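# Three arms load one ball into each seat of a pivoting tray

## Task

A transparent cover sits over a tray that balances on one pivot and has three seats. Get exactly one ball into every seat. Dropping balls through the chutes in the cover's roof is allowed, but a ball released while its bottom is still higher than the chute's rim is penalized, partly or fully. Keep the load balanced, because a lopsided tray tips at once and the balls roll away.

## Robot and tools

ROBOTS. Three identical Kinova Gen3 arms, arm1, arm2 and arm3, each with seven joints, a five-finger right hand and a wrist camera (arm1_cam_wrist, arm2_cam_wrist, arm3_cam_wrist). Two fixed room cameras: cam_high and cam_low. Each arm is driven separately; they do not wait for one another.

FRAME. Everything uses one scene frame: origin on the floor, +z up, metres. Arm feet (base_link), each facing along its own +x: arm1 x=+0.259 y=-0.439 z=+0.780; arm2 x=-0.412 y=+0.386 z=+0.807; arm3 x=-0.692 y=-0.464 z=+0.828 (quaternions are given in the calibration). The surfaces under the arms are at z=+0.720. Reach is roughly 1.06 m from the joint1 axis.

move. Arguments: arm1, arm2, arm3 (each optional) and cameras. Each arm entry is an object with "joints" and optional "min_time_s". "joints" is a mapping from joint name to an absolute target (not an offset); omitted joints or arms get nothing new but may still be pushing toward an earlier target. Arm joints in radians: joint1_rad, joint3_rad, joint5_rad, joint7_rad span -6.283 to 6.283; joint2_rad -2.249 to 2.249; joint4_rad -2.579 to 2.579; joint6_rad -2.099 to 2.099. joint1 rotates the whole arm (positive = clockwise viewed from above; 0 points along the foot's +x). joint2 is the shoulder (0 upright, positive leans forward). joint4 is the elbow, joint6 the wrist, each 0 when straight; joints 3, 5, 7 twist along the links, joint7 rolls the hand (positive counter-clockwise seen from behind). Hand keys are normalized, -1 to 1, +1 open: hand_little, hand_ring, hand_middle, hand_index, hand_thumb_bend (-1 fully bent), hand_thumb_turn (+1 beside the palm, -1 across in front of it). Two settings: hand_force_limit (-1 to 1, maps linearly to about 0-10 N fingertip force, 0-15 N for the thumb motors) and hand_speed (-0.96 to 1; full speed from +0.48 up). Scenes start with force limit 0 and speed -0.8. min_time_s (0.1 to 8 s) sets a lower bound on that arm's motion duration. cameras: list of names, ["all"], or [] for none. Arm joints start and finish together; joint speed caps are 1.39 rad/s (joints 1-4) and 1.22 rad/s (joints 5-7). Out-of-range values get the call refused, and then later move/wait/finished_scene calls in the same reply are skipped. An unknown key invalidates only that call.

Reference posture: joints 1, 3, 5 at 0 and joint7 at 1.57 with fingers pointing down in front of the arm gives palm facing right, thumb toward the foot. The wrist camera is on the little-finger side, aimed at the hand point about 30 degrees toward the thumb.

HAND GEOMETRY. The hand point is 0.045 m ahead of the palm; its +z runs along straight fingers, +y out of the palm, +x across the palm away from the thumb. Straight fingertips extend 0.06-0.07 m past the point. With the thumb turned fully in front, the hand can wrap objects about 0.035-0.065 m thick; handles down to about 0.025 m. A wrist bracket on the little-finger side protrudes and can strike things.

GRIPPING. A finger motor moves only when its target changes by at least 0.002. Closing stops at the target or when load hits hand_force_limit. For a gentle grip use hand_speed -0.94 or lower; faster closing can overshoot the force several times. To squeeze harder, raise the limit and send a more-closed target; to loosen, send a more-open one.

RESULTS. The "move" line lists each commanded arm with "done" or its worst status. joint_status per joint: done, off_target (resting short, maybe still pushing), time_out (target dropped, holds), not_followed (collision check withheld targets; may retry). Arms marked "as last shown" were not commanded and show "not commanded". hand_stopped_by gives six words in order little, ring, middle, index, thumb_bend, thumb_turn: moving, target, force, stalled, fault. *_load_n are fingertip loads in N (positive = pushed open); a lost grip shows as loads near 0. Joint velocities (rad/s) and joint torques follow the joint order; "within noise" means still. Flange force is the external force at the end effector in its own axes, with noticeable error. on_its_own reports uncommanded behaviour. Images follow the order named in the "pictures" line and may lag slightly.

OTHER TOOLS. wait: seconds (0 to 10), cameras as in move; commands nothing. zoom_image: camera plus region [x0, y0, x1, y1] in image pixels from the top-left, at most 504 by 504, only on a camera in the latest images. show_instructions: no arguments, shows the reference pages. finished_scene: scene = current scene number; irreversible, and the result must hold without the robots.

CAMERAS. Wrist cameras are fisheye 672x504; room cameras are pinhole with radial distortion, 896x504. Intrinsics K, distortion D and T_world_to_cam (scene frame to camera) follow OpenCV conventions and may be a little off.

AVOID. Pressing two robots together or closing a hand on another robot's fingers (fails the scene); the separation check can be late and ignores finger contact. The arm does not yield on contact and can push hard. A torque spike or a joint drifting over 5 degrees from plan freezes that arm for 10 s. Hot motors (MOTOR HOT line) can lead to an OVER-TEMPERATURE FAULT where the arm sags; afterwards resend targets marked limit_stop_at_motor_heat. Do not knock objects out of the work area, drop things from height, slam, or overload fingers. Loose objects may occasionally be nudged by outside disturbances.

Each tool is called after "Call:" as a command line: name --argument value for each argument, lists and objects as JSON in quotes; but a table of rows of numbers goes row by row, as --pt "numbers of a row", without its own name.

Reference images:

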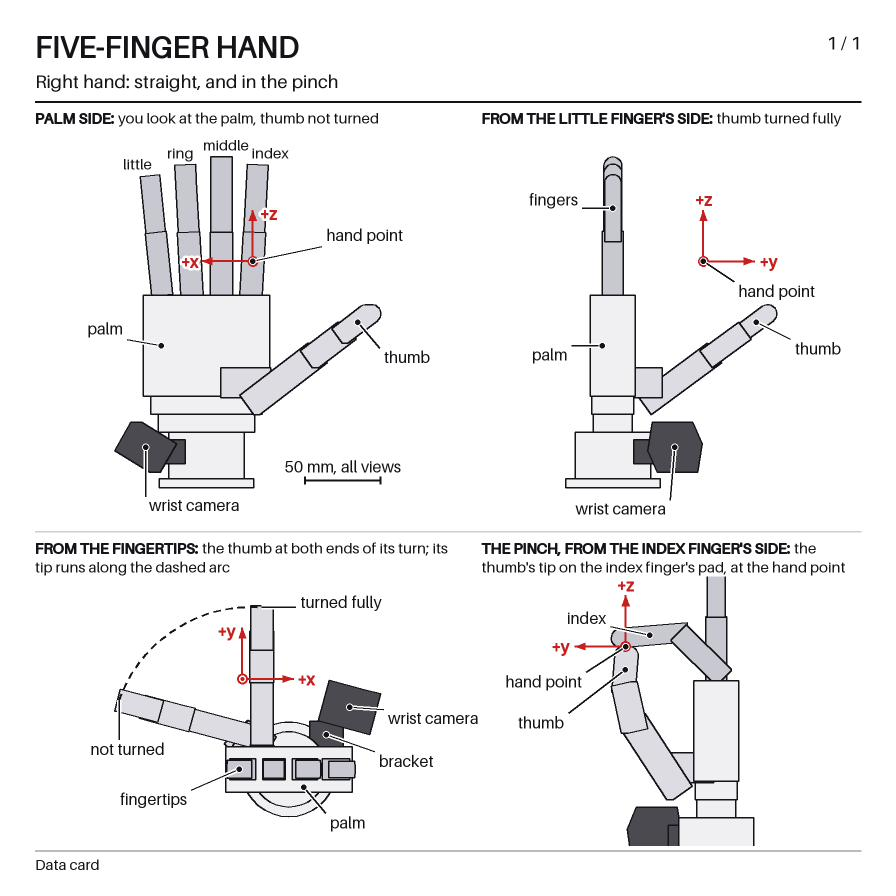

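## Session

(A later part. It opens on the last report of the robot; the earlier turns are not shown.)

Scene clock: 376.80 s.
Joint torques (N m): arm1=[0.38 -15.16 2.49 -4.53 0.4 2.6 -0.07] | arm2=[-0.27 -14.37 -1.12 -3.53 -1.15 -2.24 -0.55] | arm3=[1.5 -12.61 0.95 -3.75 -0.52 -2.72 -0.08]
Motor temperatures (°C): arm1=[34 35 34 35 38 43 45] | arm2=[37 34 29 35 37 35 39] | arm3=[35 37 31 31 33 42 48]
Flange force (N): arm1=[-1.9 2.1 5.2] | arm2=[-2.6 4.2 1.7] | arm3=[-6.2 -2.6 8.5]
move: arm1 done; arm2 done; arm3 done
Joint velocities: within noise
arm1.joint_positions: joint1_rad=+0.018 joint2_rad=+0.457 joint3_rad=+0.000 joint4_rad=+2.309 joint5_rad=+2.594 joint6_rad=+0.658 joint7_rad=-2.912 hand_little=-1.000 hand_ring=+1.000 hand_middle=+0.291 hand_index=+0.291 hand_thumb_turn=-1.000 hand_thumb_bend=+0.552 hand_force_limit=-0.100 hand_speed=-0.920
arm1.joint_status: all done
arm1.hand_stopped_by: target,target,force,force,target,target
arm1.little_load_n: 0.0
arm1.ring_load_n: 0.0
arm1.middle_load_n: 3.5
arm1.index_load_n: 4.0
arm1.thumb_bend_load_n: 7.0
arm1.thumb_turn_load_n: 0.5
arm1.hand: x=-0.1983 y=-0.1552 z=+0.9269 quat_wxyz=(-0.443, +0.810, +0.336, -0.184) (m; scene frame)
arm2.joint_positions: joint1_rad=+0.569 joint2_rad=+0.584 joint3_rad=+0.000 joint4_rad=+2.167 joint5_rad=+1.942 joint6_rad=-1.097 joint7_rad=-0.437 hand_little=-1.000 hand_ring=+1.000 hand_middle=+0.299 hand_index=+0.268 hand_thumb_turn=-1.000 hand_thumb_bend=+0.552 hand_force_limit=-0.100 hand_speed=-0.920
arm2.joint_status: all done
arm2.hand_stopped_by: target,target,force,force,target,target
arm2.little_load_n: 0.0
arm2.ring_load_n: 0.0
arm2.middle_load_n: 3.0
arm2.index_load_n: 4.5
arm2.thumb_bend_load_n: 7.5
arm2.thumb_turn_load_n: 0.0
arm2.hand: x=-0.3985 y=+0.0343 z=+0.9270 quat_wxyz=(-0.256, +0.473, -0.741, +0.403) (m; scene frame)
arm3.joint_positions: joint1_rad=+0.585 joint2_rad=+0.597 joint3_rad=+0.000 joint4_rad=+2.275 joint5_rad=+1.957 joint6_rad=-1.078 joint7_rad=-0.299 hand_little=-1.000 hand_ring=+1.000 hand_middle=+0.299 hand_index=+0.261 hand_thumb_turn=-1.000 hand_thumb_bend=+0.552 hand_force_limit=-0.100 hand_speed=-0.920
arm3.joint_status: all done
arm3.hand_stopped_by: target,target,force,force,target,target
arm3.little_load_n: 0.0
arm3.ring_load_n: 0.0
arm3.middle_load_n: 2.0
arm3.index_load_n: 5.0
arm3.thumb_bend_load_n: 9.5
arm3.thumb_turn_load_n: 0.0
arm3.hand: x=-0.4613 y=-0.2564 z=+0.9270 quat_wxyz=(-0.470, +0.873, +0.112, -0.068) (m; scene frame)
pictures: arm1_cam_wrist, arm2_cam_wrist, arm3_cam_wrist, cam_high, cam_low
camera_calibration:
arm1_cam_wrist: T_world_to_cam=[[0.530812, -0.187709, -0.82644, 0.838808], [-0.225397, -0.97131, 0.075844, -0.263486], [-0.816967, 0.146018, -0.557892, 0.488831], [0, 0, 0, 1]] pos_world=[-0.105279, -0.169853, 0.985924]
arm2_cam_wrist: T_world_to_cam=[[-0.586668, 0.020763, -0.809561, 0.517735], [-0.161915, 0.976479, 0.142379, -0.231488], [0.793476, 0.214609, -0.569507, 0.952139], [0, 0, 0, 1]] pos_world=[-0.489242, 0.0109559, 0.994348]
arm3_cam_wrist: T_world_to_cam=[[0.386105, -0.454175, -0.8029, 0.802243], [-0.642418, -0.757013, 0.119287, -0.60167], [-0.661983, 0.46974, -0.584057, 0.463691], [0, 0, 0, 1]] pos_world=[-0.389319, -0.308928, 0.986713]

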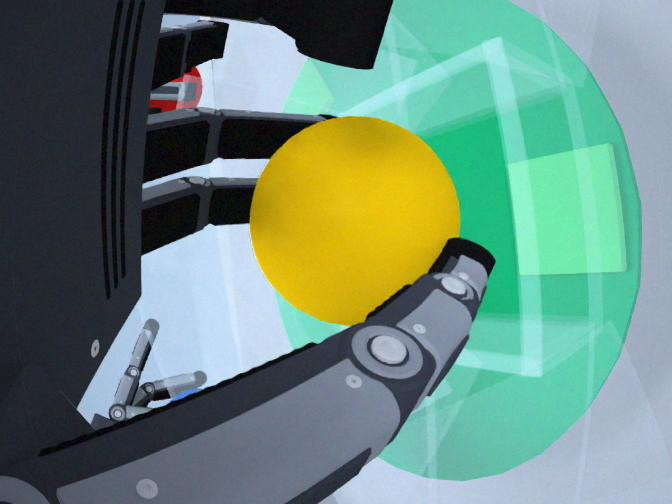

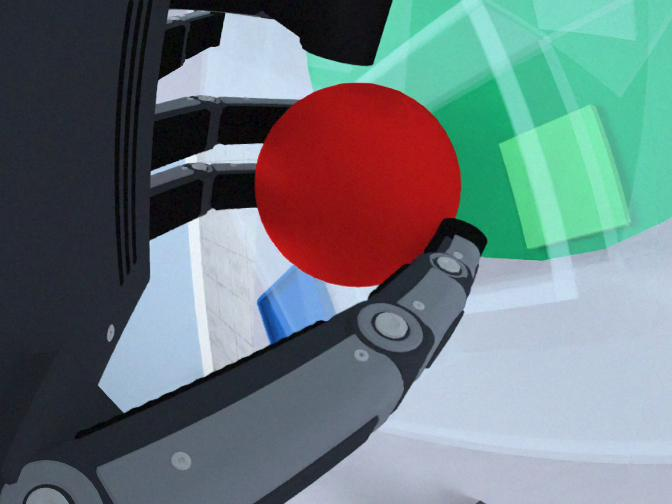

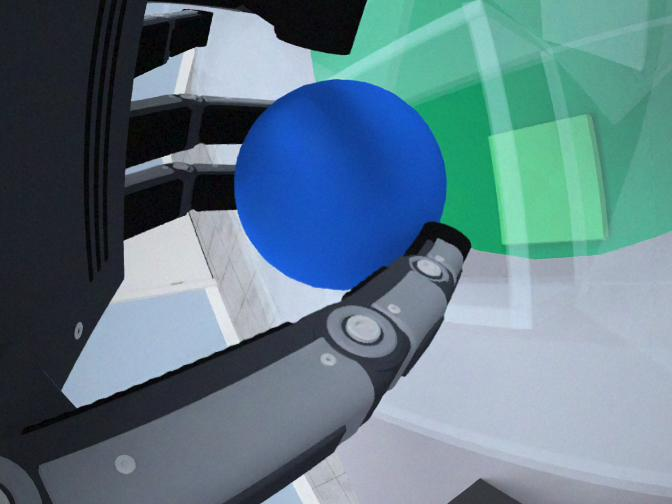

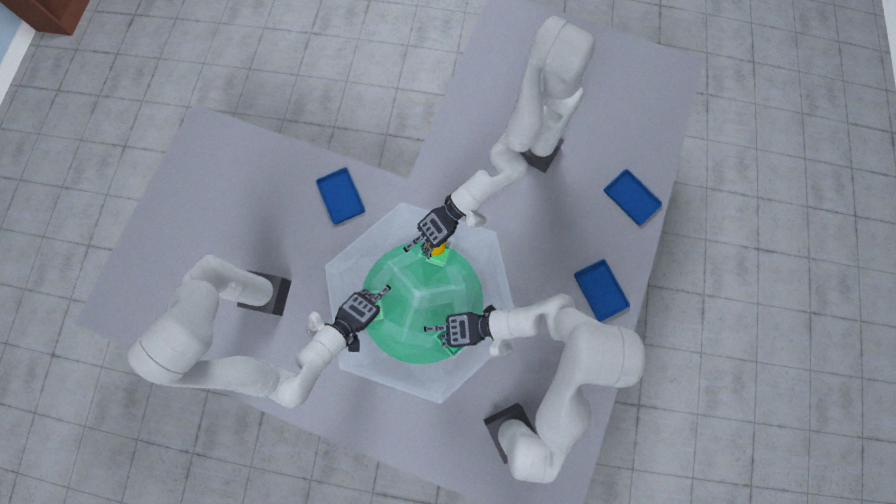

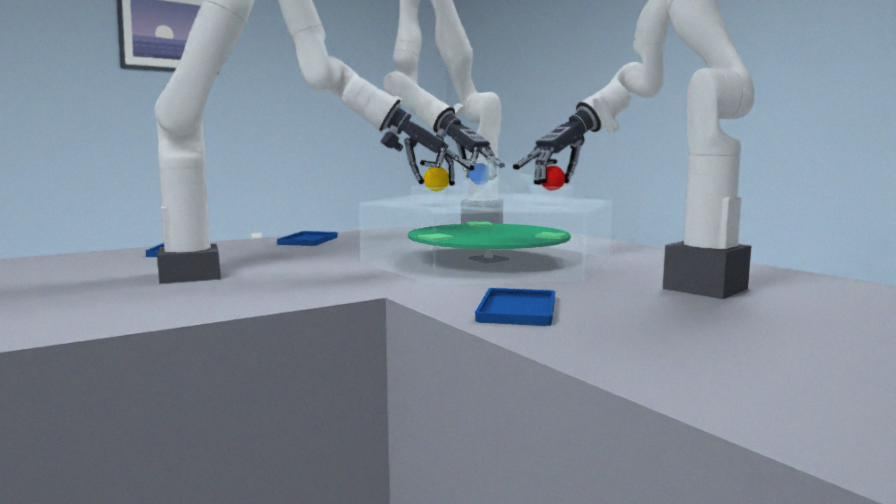

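Call:
move --arm1 '{"joints": {"hand_index": 0.7, "hand_middle": 0.7, "hand_thumb_bend": 0.72, "hand_speed": 1}}' --arm2 '{"joints": {"hand_index": 0.7, "hand_middle": 0.7, "hand_thumb_bend": 0.72, "hand_speed": 1}}' --arm3 '{"joints": {"hand_index": 0.7, "hand_middle": 0.7, "hand_thumb_bend": 0.72, "hand_speed": 1}}' --cameras '["arm1_cam_wrist", "arm2_cam_wrist", "arm3_cam_wrist", "cam_low"]'

Scene clock: 385.93 s.
Joint torques (N m): arm1=[0.38 -14.32 2.45 -3.94 0.34 2.18 -0.06] | arm2=[-0.3 -13.87 -1.09 -3.31 -1.07 -1.81 -0.55] | arm3=[1.52 -12.17 1.13 -3.72 -0.45 -2.31 -0.05]
Motor temperatures (°C): arm1=[34 35 34 35 38 43 45] | arm2=[37 34 29 35 37 35 39] | arm3=[35 37 31 31 33 42 48]
Flange force (N): arm1=[-1.9 0.9 4.4] | arm2=[-2.2 2.9 0.2] | arm3=[-6.2 -4.1 7.4]
move: arm1 done; arm2 done; arm3 done
Joint velocities: within noise
arm1.joint_positions: joint1_rad=+0.018 joint2_rad=+0.457 joint3_rad=+0.000 joint4_rad=+2.309 joint5_rad=+2.594 joint6_rad=+0.658 joint7_rad=-2.912 hand_little=-1.000 hand_ring=+1.000 hand_middle=+0.700 hand_index=+0.700 hand_thumb_turn=-1.000 hand_thumb_bend=+0.720 hand_force_limit=-0.100 hand_speed=+1.000
arm1.joint_status: all done
arm1.hand_stopped_by: target,target,target,target,target,target
arm1.little_load_n: 0.0
arm1.ring_load_n: 0.0
arm1.middle_load_n: 0.0
arm1.index_load_n: -0.5
arm1.thumb_bend_load_n: 0.0
arm1.thumb_turn_load_n: 0.0
arm1.hand: x=-0.1983 y=-0.1552 z=+0.9269 quat_wxyz=(-0.443, +0.810, +0.336, -0.184) (m; scene frame)
arm2.joint_positions: joint1_rad=+0.569 joint2_rad=+0.584 joint3_rad=+0.000 joint4_rad=+2.167 joint5_rad=+1.942 joint6_rad=-1.097 joint7_rad=-0.437 hand_little=-1.000 hand_ring=+1.000 hand_middle=+0.700 hand_index=+0.700 hand_thumb_turn=-1.000 hand_thumb_bend=+0.720 hand_force_limit=-0.100 hand_speed=+1.000
arm2.joint_status: all done
arm2.hand_stopped_by: target,target,target,target,target,target
arm2.little_load_n: 0.0
arm2.ring_load_n: 0.0
arm2.middle_load_n: 0.0
arm2.index_load_n: 0.0
arm2.thumb_bend_load_n: 0.0
arm2.thumb_turn_load_n: 0.0
arm2.hand: x=-0.3984 y=+0.0343 z=+0.9270 quat_wxyz=(-0.256, +0.473, -0.741, +0.403) (m; scene frame)
arm3.joint_positions: joint1_rad=+0.585 joint2_rad=+0.597 joint3_rad=+0.000 joint4_rad=+2.275 joint5_rad=+1.957 joint6_rad=-1.078 joint7_rad=-0.299 hand_little=-1.000 hand_ring=+1.000 hand_middle=+0.700 hand_index=+0.700 hand_thumb_turn=-1.000 hand_thumb_bend=+0.720 hand_force_limit=-0.100 hand_speed=+1.000
arm3.joint_status: all done
arm3.hand_stopped_by: target,target,target,target,target,target
arm3.little_load_n: 0.0
arm3.ring_load_n: 0.0
arm3.middle_load_n: 0.0
arm3.index_load_n: 0.0
arm3.thumb_bend_load_n: 0.0
arm3.thumb_turn_load_n: 0.0
arm3.hand: x=-0.4613 y=-0.2564 z=+0.9270 quat_wxyz=(-0.470, +0.873, +0.112, -0.068) (m; scene frame)
pictures: arm1_cam_wrist, arm2_cam_wrist, arm3_cam_wrist, cam_low
camera_calibration:
arm1_cam_wrist: T_world_to_cam=[[0.53088, -0.18772, -0.826395, 0.838685], [-0.225403, -0.971309, 0.075838, -0.263473], [-0.816921, 0.146011, -0.557961, 0.488847], [0, 0, 0, 1]] pos_world=[-0.105279, -0.169853, 0.985824]
arm2_cam_wrist: T_world_to_cam=[[-0.586668, 0.020763, -0.809561, 0.517735], [-0.161915, 0.976479, 0.142379, -0.231488], [0.793476, 0.214609, -0.569507, 0.952139], [0, 0, 0, 1]] pos_world=[-0.489242, 0.0109559, 0.994348]
arm3_cam_wrist: T_world_to_cam=[[0.386105, -0.454175, -0.8029, 0.802243], [-0.642418, -0.757013, 0.119287, -0.60167], [-0.661983, 0.46974, -0.584057, 0.463691], [0, 0, 0, 1]] pos_world=[-0.389319, -0.308928, 0.986713]

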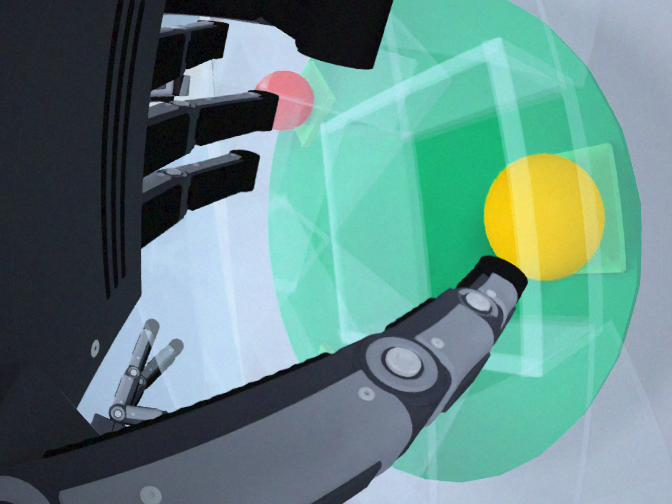

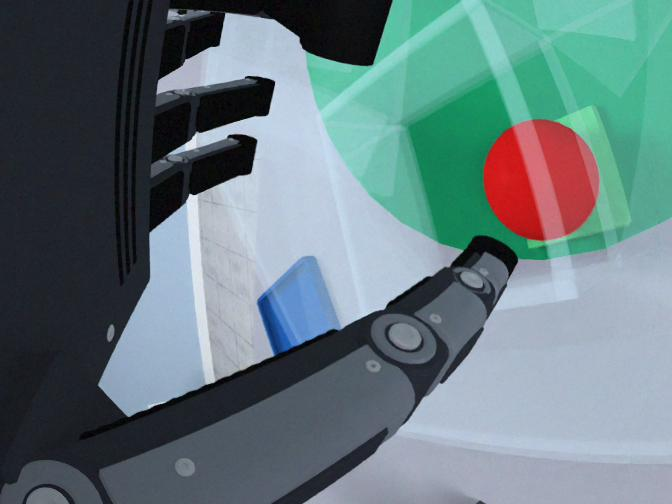

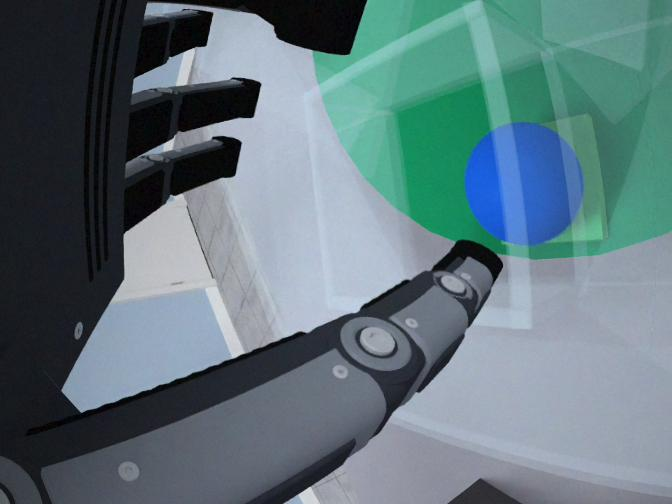

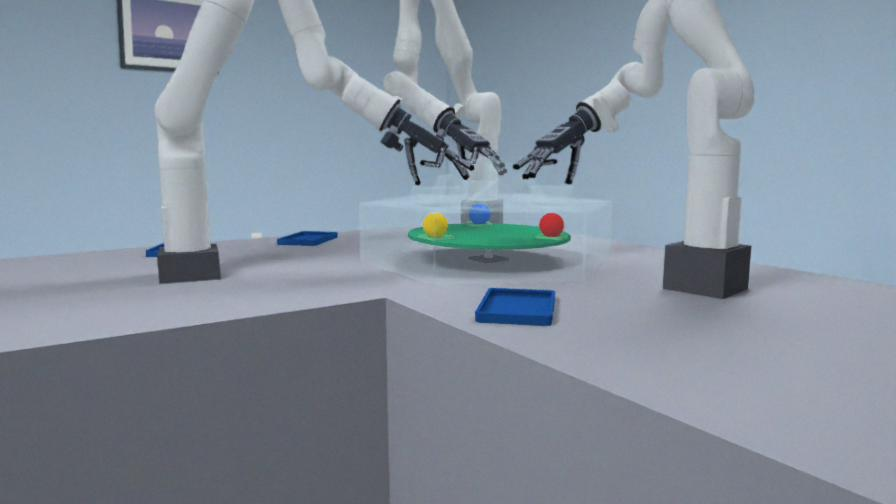

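Seated. Finishing scene 2.

Call:
finished_scene --scene 2

The scene is finished: the task was done.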